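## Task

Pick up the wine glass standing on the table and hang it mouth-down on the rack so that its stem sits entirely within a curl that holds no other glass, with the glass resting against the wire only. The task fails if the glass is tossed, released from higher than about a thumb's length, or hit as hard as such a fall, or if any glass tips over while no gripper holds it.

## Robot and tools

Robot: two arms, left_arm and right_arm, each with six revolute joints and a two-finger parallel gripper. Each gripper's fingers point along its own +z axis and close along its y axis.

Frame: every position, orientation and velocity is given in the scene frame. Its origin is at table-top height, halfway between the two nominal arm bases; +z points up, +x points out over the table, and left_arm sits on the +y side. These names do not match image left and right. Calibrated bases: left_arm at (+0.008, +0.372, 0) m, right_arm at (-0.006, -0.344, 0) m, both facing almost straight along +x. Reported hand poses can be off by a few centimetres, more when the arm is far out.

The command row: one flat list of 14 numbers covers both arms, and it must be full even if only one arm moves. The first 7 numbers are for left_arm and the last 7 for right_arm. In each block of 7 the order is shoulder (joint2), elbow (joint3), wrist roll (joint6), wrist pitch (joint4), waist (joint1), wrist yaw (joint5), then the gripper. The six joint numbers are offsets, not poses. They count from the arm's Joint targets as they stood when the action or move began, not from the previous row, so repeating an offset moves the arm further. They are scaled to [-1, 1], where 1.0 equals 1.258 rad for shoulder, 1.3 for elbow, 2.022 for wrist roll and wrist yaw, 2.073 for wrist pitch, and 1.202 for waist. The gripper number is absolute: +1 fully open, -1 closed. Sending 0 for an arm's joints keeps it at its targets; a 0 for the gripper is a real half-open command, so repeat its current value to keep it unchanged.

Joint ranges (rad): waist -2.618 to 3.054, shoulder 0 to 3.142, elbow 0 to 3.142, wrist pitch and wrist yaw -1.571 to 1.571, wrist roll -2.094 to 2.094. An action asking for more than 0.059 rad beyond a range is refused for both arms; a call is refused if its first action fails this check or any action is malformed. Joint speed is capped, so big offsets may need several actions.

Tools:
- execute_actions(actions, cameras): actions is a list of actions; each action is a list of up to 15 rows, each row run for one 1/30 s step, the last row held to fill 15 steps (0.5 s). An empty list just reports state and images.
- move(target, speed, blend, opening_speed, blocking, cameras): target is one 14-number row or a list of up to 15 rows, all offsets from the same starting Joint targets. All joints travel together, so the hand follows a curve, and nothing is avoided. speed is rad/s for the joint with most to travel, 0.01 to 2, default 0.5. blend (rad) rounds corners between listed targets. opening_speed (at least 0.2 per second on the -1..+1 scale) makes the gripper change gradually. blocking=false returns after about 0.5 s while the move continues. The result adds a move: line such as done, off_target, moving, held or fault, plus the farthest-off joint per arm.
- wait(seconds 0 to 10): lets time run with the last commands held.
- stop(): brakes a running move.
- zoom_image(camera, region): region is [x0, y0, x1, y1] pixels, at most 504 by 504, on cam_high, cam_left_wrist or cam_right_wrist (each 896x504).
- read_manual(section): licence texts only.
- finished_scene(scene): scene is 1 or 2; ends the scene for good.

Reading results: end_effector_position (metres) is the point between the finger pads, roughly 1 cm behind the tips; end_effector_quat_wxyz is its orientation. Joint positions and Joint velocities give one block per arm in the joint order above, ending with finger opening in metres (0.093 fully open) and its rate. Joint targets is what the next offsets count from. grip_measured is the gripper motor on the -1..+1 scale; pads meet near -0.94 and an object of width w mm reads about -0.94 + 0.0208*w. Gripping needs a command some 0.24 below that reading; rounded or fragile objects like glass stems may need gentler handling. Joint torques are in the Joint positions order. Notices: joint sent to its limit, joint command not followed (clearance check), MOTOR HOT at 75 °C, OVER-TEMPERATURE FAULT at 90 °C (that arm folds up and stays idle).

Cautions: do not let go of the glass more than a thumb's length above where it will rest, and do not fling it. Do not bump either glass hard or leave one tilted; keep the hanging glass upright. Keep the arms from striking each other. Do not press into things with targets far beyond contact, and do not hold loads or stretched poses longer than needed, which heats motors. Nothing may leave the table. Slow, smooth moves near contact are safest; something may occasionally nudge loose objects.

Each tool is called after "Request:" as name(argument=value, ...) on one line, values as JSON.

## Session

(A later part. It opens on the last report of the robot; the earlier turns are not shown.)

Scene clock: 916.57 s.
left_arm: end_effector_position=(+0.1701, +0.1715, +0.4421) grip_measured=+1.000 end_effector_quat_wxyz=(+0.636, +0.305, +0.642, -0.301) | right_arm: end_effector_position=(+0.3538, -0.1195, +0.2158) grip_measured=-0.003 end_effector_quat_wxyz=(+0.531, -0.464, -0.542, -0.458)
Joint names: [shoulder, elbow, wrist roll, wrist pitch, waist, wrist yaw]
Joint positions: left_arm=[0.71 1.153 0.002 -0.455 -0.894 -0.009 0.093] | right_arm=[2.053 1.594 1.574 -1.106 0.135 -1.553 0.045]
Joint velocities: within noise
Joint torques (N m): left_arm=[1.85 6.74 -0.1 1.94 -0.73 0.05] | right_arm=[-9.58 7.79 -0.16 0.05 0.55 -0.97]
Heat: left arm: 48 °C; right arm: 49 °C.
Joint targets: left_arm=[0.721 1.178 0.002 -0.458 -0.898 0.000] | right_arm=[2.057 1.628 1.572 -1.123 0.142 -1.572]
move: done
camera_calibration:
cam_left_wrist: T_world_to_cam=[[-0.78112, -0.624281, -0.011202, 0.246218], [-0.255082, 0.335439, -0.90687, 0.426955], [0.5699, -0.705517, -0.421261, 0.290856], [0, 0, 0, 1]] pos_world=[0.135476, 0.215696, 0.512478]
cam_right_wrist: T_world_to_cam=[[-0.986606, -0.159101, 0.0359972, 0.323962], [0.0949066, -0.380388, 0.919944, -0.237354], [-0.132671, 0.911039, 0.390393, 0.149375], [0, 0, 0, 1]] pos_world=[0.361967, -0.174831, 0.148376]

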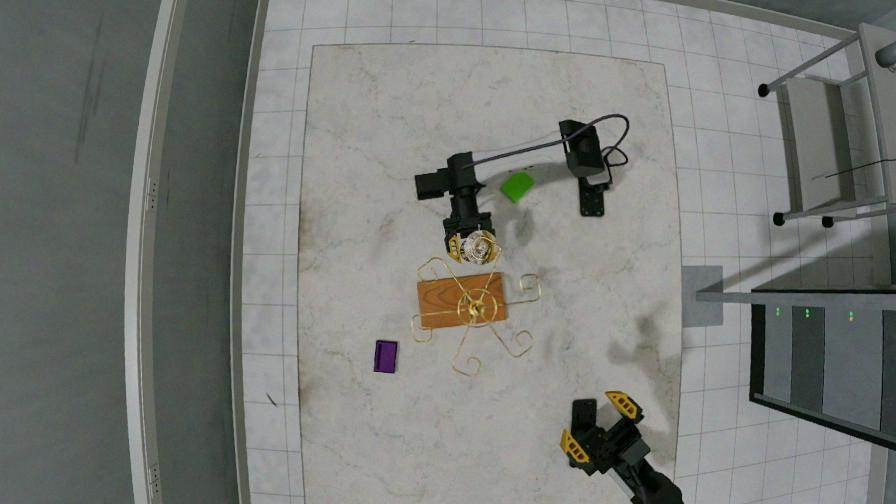

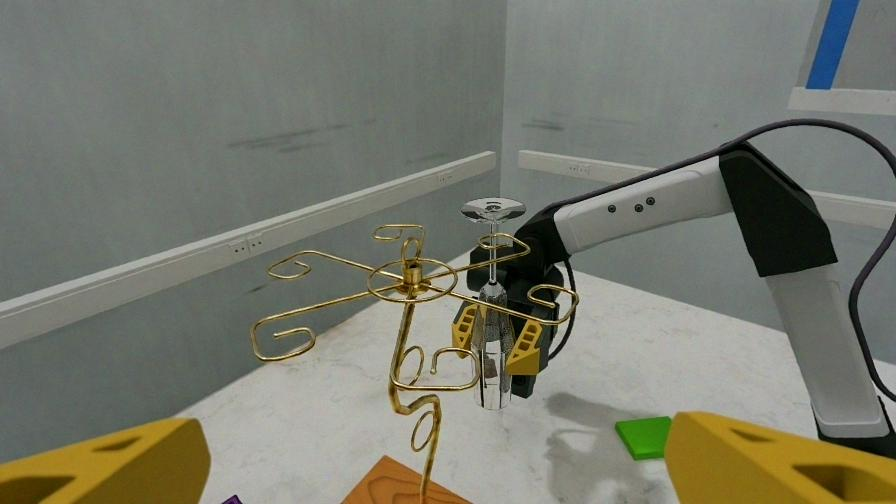

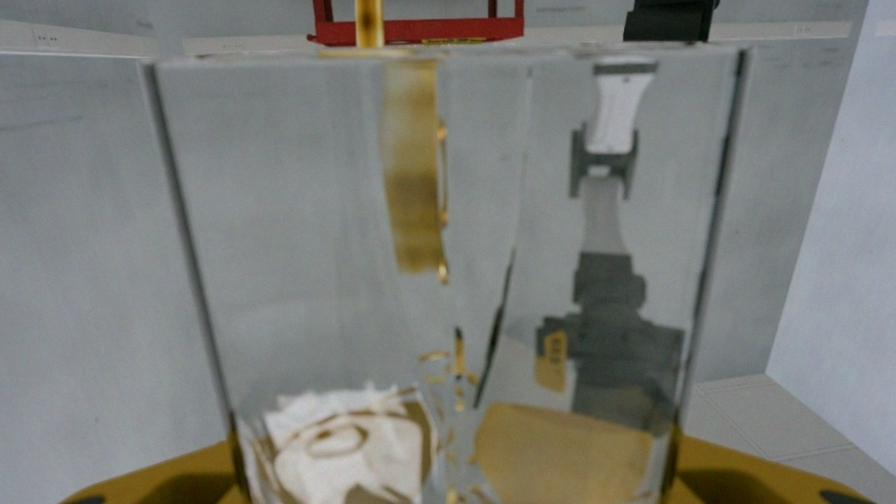

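Request:
move(target=[0,0,0,0,0,0,1,0.0207,-0.0962,0,0.069,0,0,-0.2], speed=0.08)

Request:
zoom_image(camera="cam_left_wrist", region=[460, 190, 540, 280])

Request:
zoom_image(camera="cam_high", region=[455, 220, 505, 270])

Scene clock: 936.87 s.
left_arm: end_effector_position=(+0.1701, +0.1715, +0.4421) grip_measured=+1.000 end_effector_quat_wxyz=(+0.636, +0.305, +0.642, -0.301) | right_arm: end_effector_position=(+0.3527, -0.1197, +0.1908) grip_measured=-0.003 end_effector_quat_wxyz=(+0.533, -0.459, -0.539, -0.463)
Joint names: [shoulder, elbow, wrist roll, wrist pitch, waist, wrist yaw]
Joint positions: left_arm=[0.71 1.153 0.002 -0.455 -0.894 -0.009 0.093] | right_arm=[2.075 1.515 1.574 -0.998 0.135 -1.568 0.045]
Joint velocities: within noise
Joint torques (N m): left_arm=[2.02 6.82 -0.05 1.99 -0.76 0.11] | right_arm=[-9.29 4.14 -0.1 0.37 0.55 -0.81]
Heat: left arm: 48 °C; right arm: 49 °C.
Joint targets: left_arm=[0.721 1.178 0.002 -0.458 -0.898 0.000] | right_arm=[2.083 1.503 1.572 -0.980 0.142 -1.572]
move: done
camera_calibration:
cam_left_wrist: T_world_to_cam=[[-0.78112, -0.624281, -0.011202, 0.246218], [-0.255082, 0.335439, -0.90687, 0.426955], [0.5699, -0.705517, -0.421261, 0.290856], [0, 0, 0, 1]] pos_world=[0.135476, 0.215696, 0.512478]
cam_right_wrist: T_world_to_cam=[[-0.986706, -0.159771, 0.0297461, 0.324853], [0.0915244, -0.395047, 0.91409, -0.213752], [-0.134294, 0.904661, 0.404418, 0.156247], [0, 0, 0, 1]] pos_world=[0.361081, -0.173891, 0.122536]

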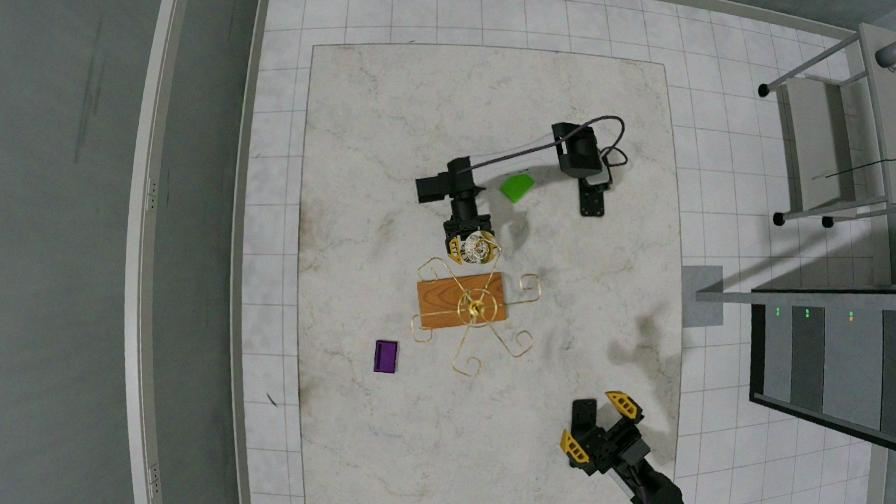

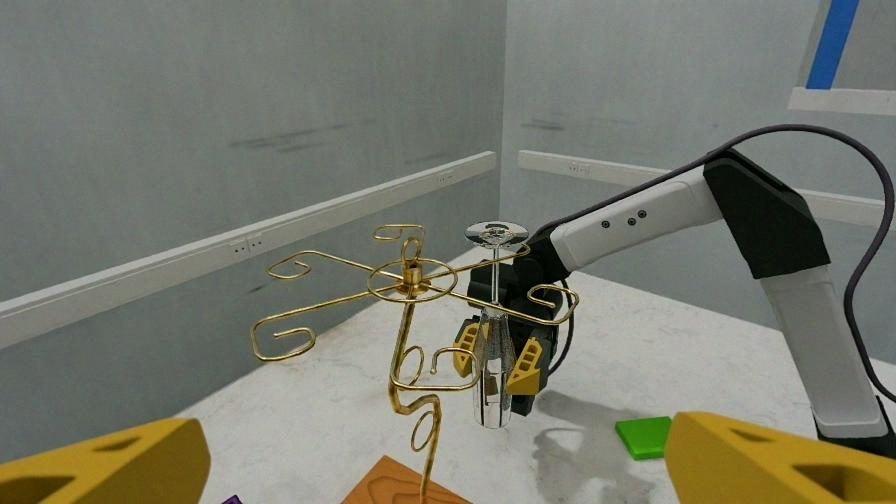

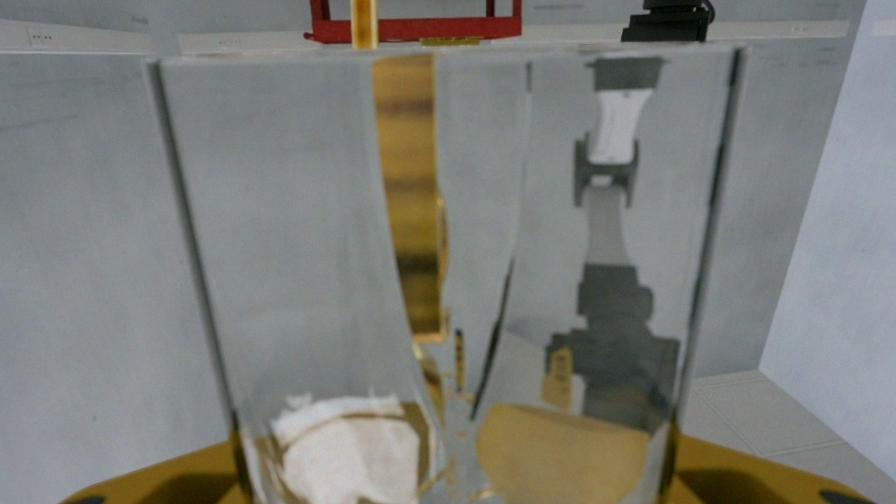

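Scaled by 5.600 from the camera's 896x504 image, which has a finer 1280x720 frame.

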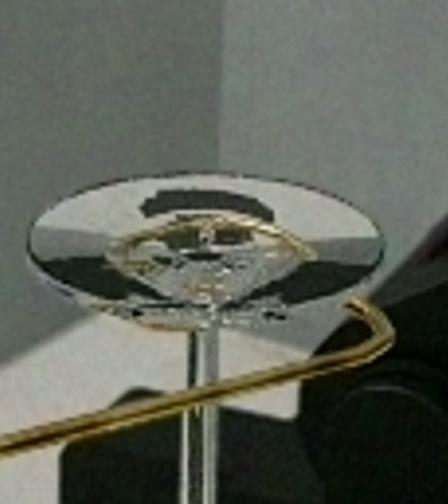

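Scaled by 10.080 from the camera's 896x504 image, which has a finer 1280x720 frame.

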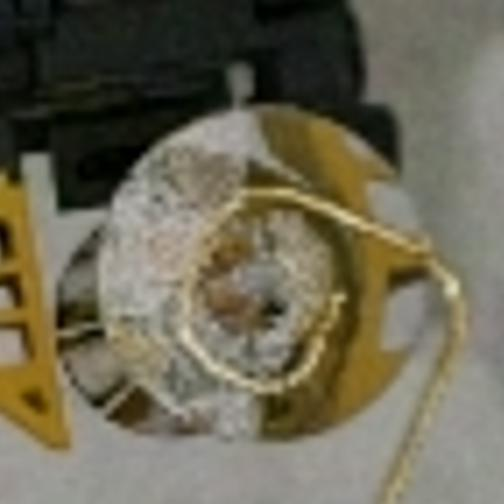

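Request:
move(target=[0,0,0,0,0,0,1,0.0048,-0.015,0,0.0123,0,0,-0.2], speed=0.04, cameras=["cam_left_wrist"])

Request:
zoom_image(camera="cam_left_wrist", region=[460, 190, 540, 280])

Scene clock: 947.00 s.
left_arm: end_effector_position=(+0.1701, +0.1715, +0.4421) grip_measured=+1.000 end_effector_quat_wxyz=(+0.636, +0.305, +0.642, -0.301) | right_arm: end_effector_position=(+0.3524, -0.1197, +0.1903) grip_measured=-0.003 end_effector_quat_wxyz=(+0.536, -0.456, -0.537, -0.466)
Joint names: [shoulder, elbow, wrist roll, wrist pitch, waist, wrist yaw]
Joint positions: left_arm=[0.71 1.153 0.002 -0.455 -0.894 -0.009 0.093] | right_arm=[2.075 1.505 1.579 -0.979 0.135 -1.58 0.045]
Joint velocities: within noise
Joint torques (N m): left_arm=[2.04 6.64 -0.11 1.95 -0.77 0.1] | right_arm=[-8.79 3.37 -0.2 0.49 0.46 -0.72]
Heat: left arm: 48 °C; right arm: 48 °C.
Joint targets: left_arm=[0.721 1.178 0.002 -0.458 -0.898 0.000] | right_arm=[2.089 1.483 1.572 -0.954 0.142 -1.572]
move: done
camera_calibration:
cam_left_wrist: T_world_to_cam=[[-0.78112, -0.624281, -0.011202, 0.246218], [-0.255082, 0.335439, -0.90687, 0.426955], [0.5699, -0.705517, -0.421261, 0.290856], [0, 0, 0, 1]] pos_world=[0.135476, 0.215696, 0.512478]
Images, in order (width x height): cam_left_wrist 896x504.

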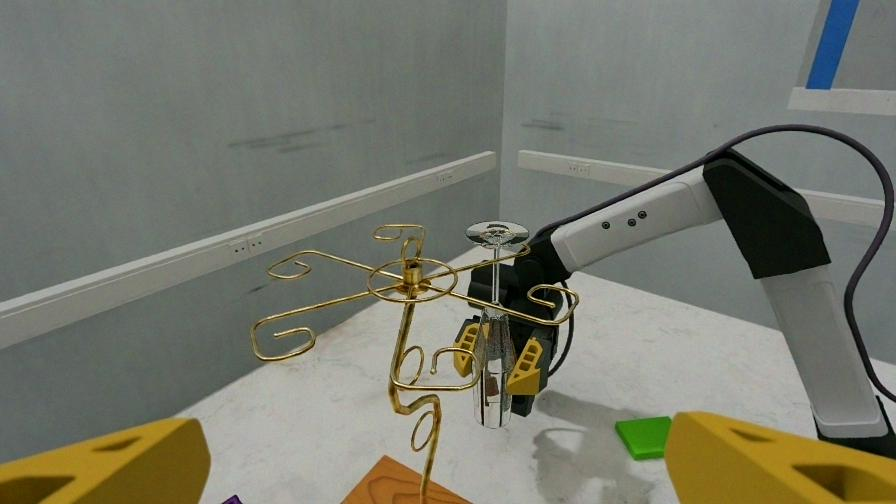

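Scaled by 5.600 from the camera's 896x504 image, which has a finer 1280x720 frame.

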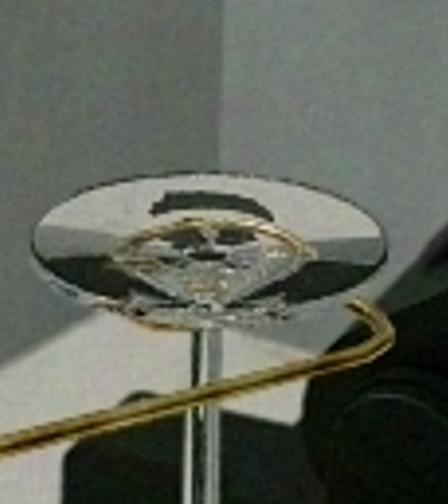

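Request:
move(target=[[0,0,0,0,0,0,1,-0.0042,0.017,0,-0.013,0,0,-0.2],[0,0,0,0,0,0,1,-0.0042,0.017,0,-0.013,0,0,0.2],[0,0,0,0,0,0,1,-0.0042,0.017,0,-0.013,0,0,0.35]], speed=0.04, opening_speed=0.2)

Request:
zoom_image(camera="cam_left_wrist", region=[430, 190, 570, 440])

Request:
zoom_image(camera="cam_high", region=[435, 210, 515, 290])

Scene clock: 962.70 s.
left_arm: end_effector_position=(+0.1701, +0.1715, +0.4421) grip_measured=+1.000 end_effector_quat_wxyz=(+0.636, +0.305, +0.642, -0.301) | right_arm: end_effector_position=(+0.3525, -0.1197, +0.1901) grip_measured=+0.347 end_effector_quat_wxyz=(+0.536, -0.456, -0.537, -0.466)
Joint names: [shoulder, elbow, wrist roll, wrist pitch, waist, wrist yaw]
Joint positions: left_arm=[0.71 1.153 0.002 -0.455 -0.894 -0.009 0.093] | right_arm=[2.076 1.505 1.58 -0.978 0.135 -1.58 0.062]
Joint velocities: within noise
Joint torques (N m): left_arm=[1.78 6.91 -0.12 1.93 -0.7 0.07] | right_arm=[-9.09 5.14 -0.17 0.19 0.44 -0.71]
Heat: left arm: 48 °C; right arm: 48 °C.
Joint targets: left_arm=[0.721 1.178 0.002 -0.458 -0.898 0.000] | right_arm=[2.083 1.505 1.572 -0.981 0.142 -1.572]
move: done
camera_calibration:
cam_left_wrist: T_world_to_cam=[[-0.78112, -0.624281, -0.011202, 0.246218], [-0.255082, 0.335439, -0.90687, 0.426955], [0.5699, -0.705517, -0.421261, 0.290856], [0, 0, 0, 1]] pos_world=[0.135476, 0.215696, 0.512478]
cam_right_wrist: T_world_to_cam=[[-0.986708, -0.160315, 0.0265757, 0.325278], [0.0904217, -0.405759, 0.909496, -0.213164], [-0.135022, 0.89981, 0.414862, 0.154212], [0, 0, 0, 1]] pos_world=[0.361051, -0.173108, 0.121251]

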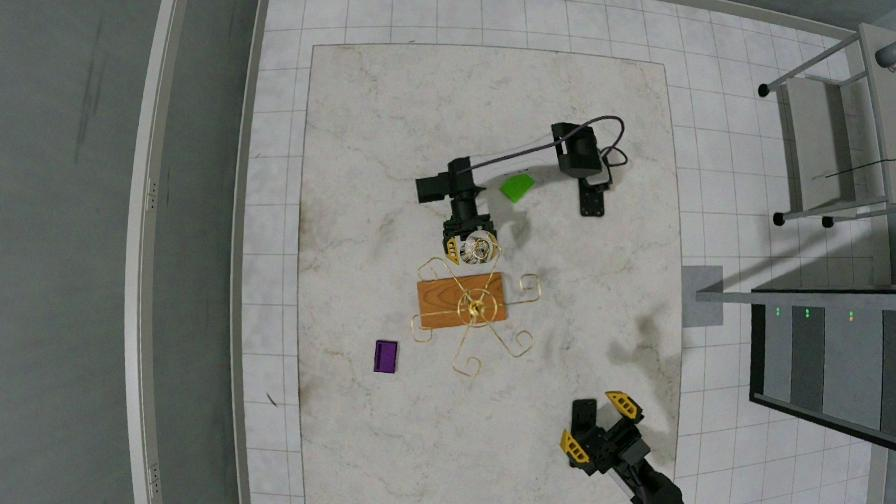

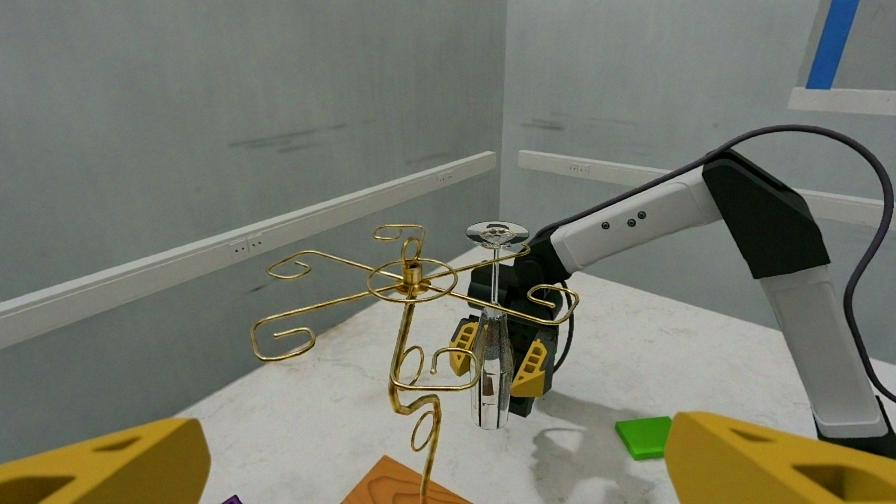

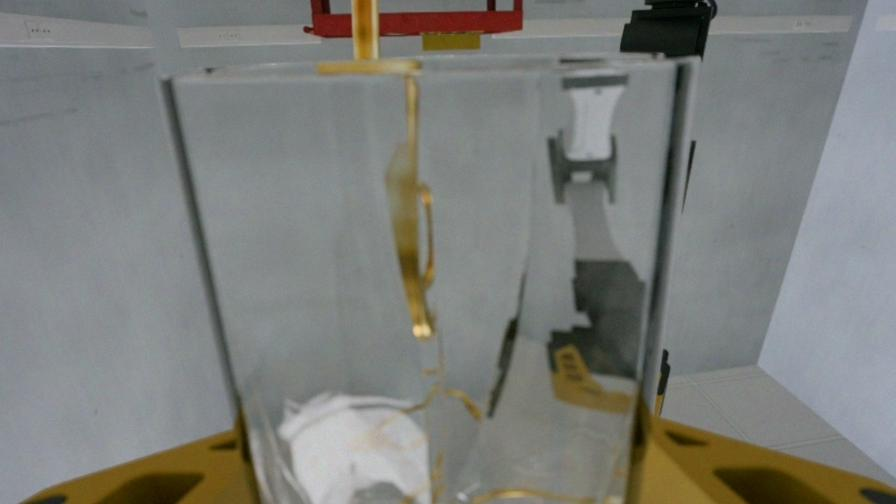

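Scaled by 2.016 from the camera's 896x504 image, which has a finer 1280x720 frame.

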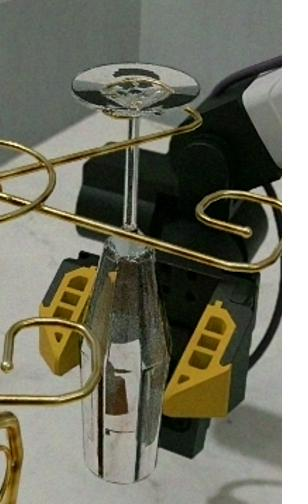

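Scaled by 6.300 from the camera's 896x504 image, which has a finer 1280x720 frame.

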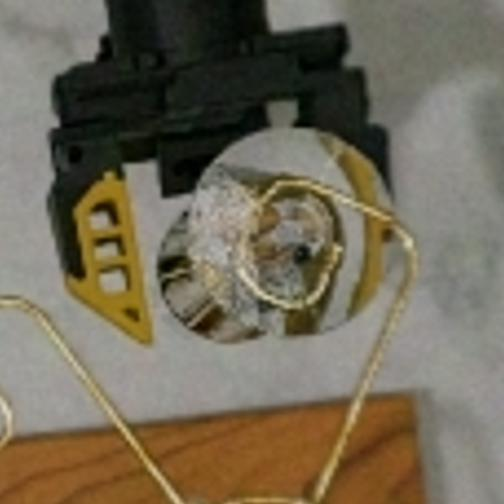

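Request:
move(target=[0,0,0,0,0,0,1,0,0,0,0,0,0,1], opening_speed=0.2)

Request:
zoom_image(camera="cam_left_wrist", region=[430, 190, 570, 440])

Request:
zoom_image(camera="cam_high", region=[435, 210, 515, 290])

Scene clock: 973.50 s.
left_arm: end_effector_position=(+0.1701, +0.1715, +0.4421) grip_measured=+1.000 end_effector_quat_wxyz=(+0.636, +0.305, +0.642, -0.301) | right_arm: end_effector_position=(+0.3525, -0.1197, +0.1901) grip_measured=+0.999 end_effector_quat_wxyz=(+0.536, -0.456, -0.537, -0.466)
Joint names: [shoulder, elbow, wrist roll, wrist pitch, waist, wrist yaw]
Joint positions: left_arm=[0.71 1.153 0.002 -0.455 -0.894 -0.009 0.093] | right_arm=[2.076 1.505 1.58 -0.978 0.135 -1.58 0.093]
Joint velocities: within noise
Joint torques (N m): left_arm=[1.92 6.87 -0.07 1.97 -0.83 0.08] | right_arm=[-9.31 5.23 -0.13 0.15 0.51 -0.73]
Heat: left arm: 48 °C; right arm: 47 °C.
Joint targets: left_arm=[0.721 1.178 0.002 -0.458 -0.898 0.000] | right_arm=[2.083 1.505 1.572 -0.981 0.142 -1.572]
move: done
camera_calibration:
cam_left_wrist: T_world_to_cam=[[-0.78112, -0.624281, -0.011202, 0.246218], [-0.255082, 0.335439, -0.90687, 0.426955], [0.5699, -0.705517, -0.421261, 0.290856], [0, 0, 0, 1]] pos_world=[0.135476, 0.215696, 0.512478]
cam_right_wrist: T_world_to_cam=[[-0.986708, -0.160315, 0.0265757, 0.325278], [0.0904217, -0.405759, 0.909496, -0.213164], [-0.135022, 0.89981, 0.414862, 0.154212], [0, 0, 0, 1]] pos_world=[0.361051, -0.173108, 0.121251]

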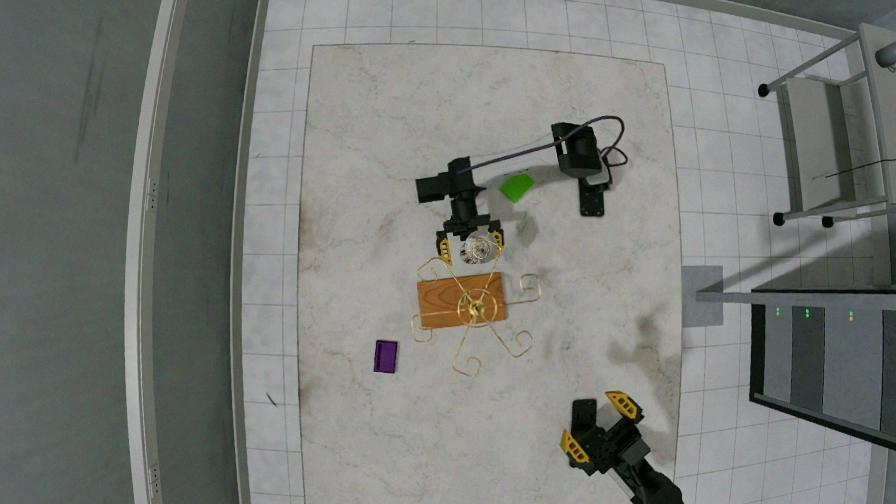

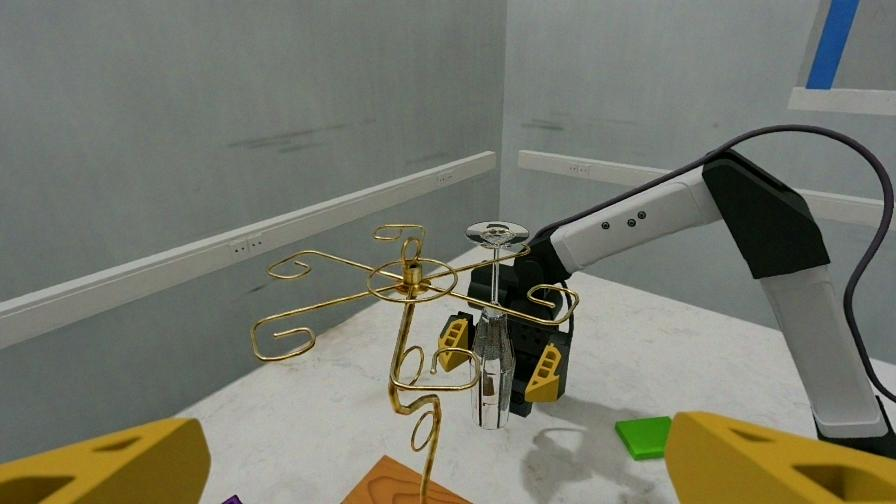

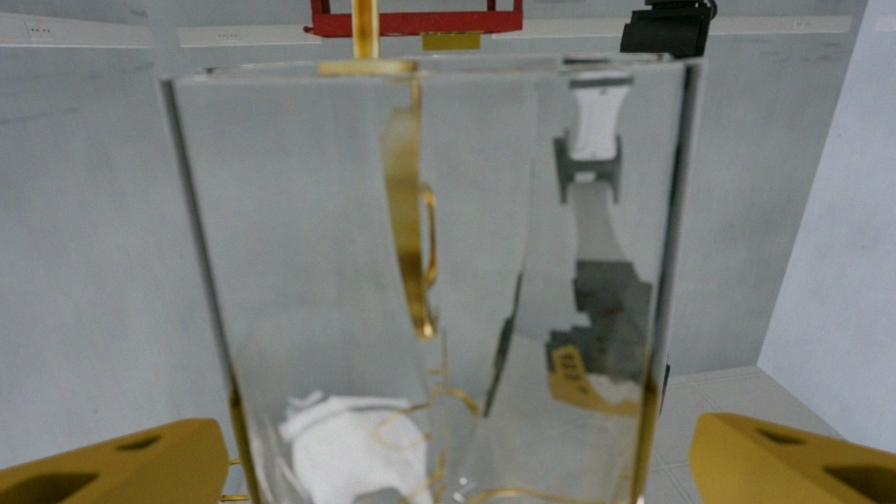

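Scaled by 2.016 from the camera's 896x504 image, which has a finer 1280x720 frame.

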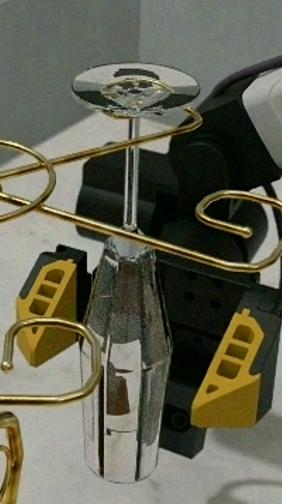

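Scaled by 6.300 from the camera's 896x504 image, which has a finer 1280x720 frame.

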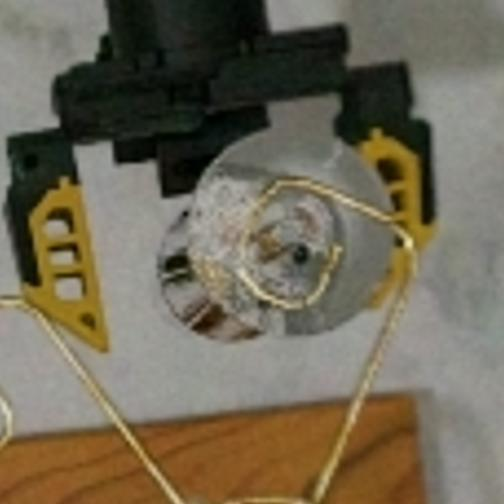

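Request:
move(target=[[0,0,0,0,0,0,1,-0.0302,0,0,0,-0.009,0,1],[0,0,0,0,0,0,1,-0.0962,-0.0846,0,0.0183,-0.1198,0,1]], speed=0.1)

Request:
zoom_image(camera="cam_high", region=[435, 200, 525, 290])

Scene clock: 1006.70 s.
left_arm: end_effector_position=(+0.1701, +0.1715, +0.4421) grip_measured=+1.000 end_effector_quat_wxyz=(+0.636, +0.305, +0.642, -0.301) | right_arm: end_effector_position=(+0.3583, -0.1693, +0.1966) grip_measured=+0.999 end_effector_quat_wxyz=(+0.503, -0.489, -0.506, -0.502)
Joint names: [shoulder, elbow, wrist roll, wrist pitch, waist, wrist yaw]
Joint positions: left_arm=[0.71 1.153 0.002 -0.455 -0.894 -0.009 0.093] | right_arm=[1.992 1.407 1.58 -0.961 0.003 -1.58 0.093]
Joint velocities: within noise
Joint torques (N m): left_arm=[2.07 6.84 -0.07 1.98 -0.66 0.1] | right_arm=[-12.03 4.11 -0.19 0.39 -0.55 -0.73]
Heat: left arm: 48 °C; right arm: 47 °C.
Joint targets: left_arm=[0.721 1.178 0.002 -0.458 -0.898 0.000] | right_arm=[1.962 1.395 1.572 -0.943 -0.002 -1.572]
move: done
camera_calibration:
cam_left_wrist: T_world_to_cam=[[-0.78112, -0.624281, -0.011202, 0.246218], [-0.255082, 0.335439, -0.90687, 0.426955], [0.5699, -0.705517, -0.421261, 0.290856], [0, 0, 0, 1]] pos_world=[0.135476, 0.215696, 0.512478]
cam_right_wrist: T_world_to_cam=[[-0.999312, -0.0286823, 0.023525, 0.350299], [0.0333009, -0.414194, 0.909579, -0.220705], [-0.0163449, 0.909737, 0.414864, 0.156102], [0, 0, 0, 1]] pos_world=[0.359959, -0.223379, 0.127747]

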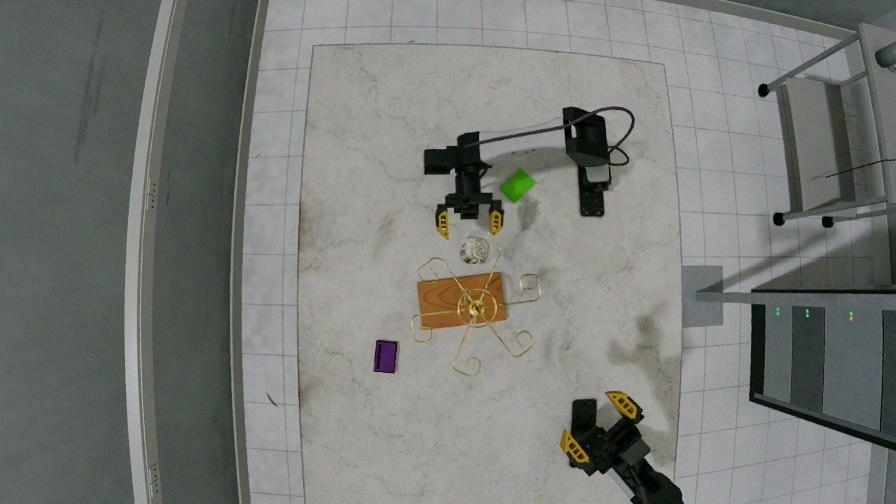

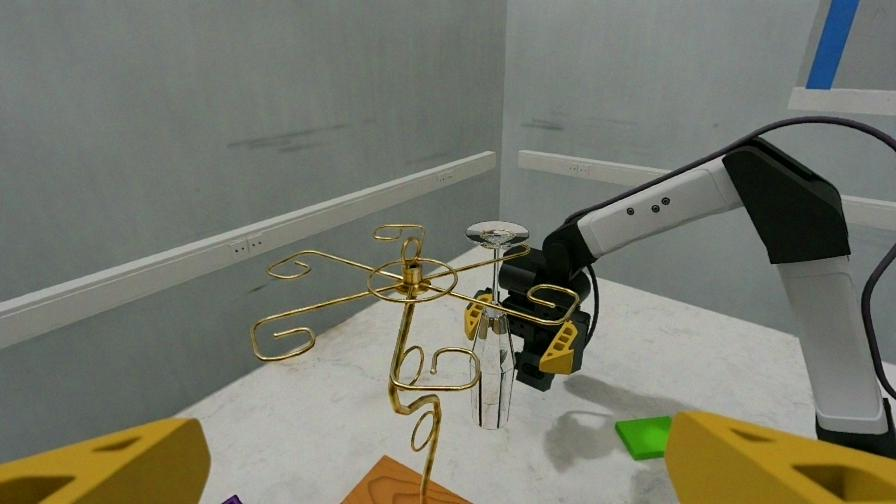

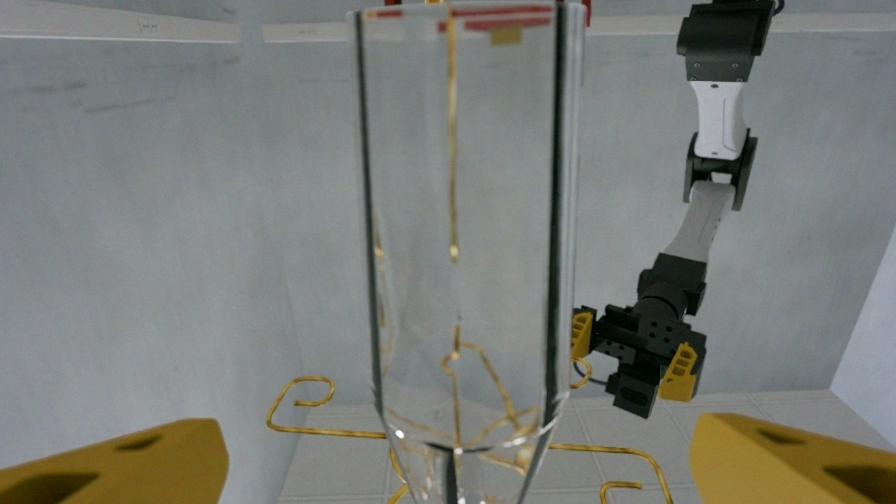

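Scaled by 5.600 from the camera's 896x504 image, which has a finer 1280x720 frame.

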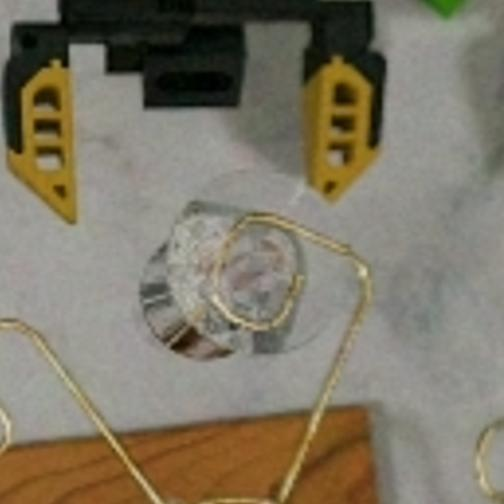

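Request:
move(target=[0,0,0,0,0,0,1,-0.0795,-0.1092,0,0.0207,-0.1414,0,1], speed=0.3, cameras=["cam_high","cam_left_wrist"])

Request:
zoom_image(camera="cam_left_wrist", region=[430, 200, 570, 440])

Scene clock: 1015.53 s.
left_arm: end_effector_position=(+0.1701, +0.1715, +0.4421) grip_measured=+1.000 end_effector_quat_wxyz=(+0.636, +0.305, +0.642, -0.301) | right_arm: end_effector_position=(+0.3546, -0.2298, +0.1972) grip_measured=+0.999 end_effector_quat_wxyz=(-0.457, +0.530, +0.463, +0.544)
Joint names: [shoulder, elbow, wrist roll, wrist pitch, waist, wrist yaw]
Joint positions: left_arm=[0.71 1.153 0.002 -0.455 -0.894 -0.009 0.093] | right_arm=[1.889 1.265 1.579 -0.918 -0.169 -1.58 0.093]
Joint velocities: within noise
Joint torques (N m): left_arm=[1.89 6.76 -0.08 1.95 -0.65 0.12] | right_arm=[-11.08 4.19 -0.14 0.41 -0.21 -0.72]
Heat: left arm: 48 °C; right arm: 48 °C.
Joint targets: left_arm=[0.721 1.178 0.002 -0.458 -0.898 0.000] | right_arm=[1.862 1.253 1.572 -0.900 -0.172 -1.572]
move: done
camera_calibration:
cam_left_wrist: T_world_to_cam=[[-0.78112, -0.624281, -0.011202, 0.246218], [-0.255082, 0.335439, -0.90687, 0.426955], [0.5699, -0.705517, -0.421261, 0.290856], [0, 0, 0, 1]] pos_world=[0.135476, 0.215696, 0.512478]
Images, in order (width x height): cam_high 896x504, cam_left_wrist 896x504.

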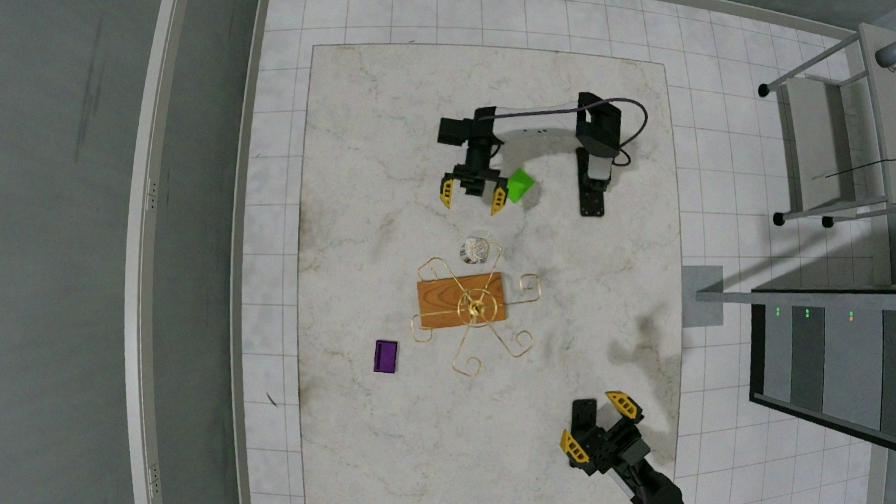

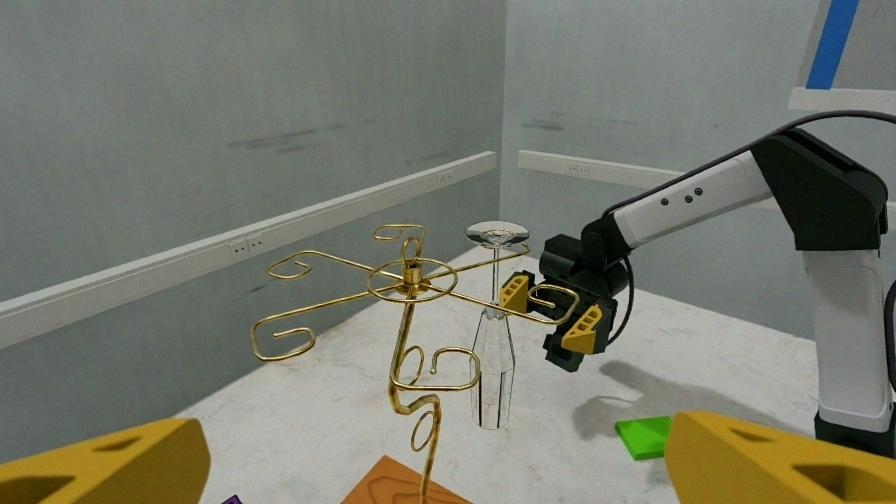

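Scaled by 2.100 from the camera's 896x504 image, which has a finer 1280x720 frame.

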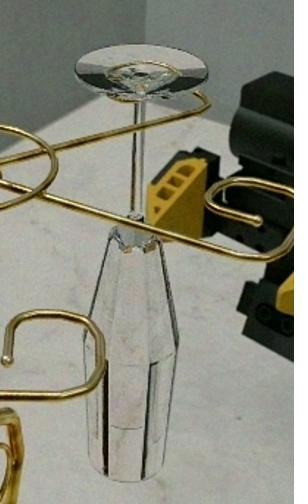

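Request:
finished_scene(scene=2)

The scene is finished: the task was done.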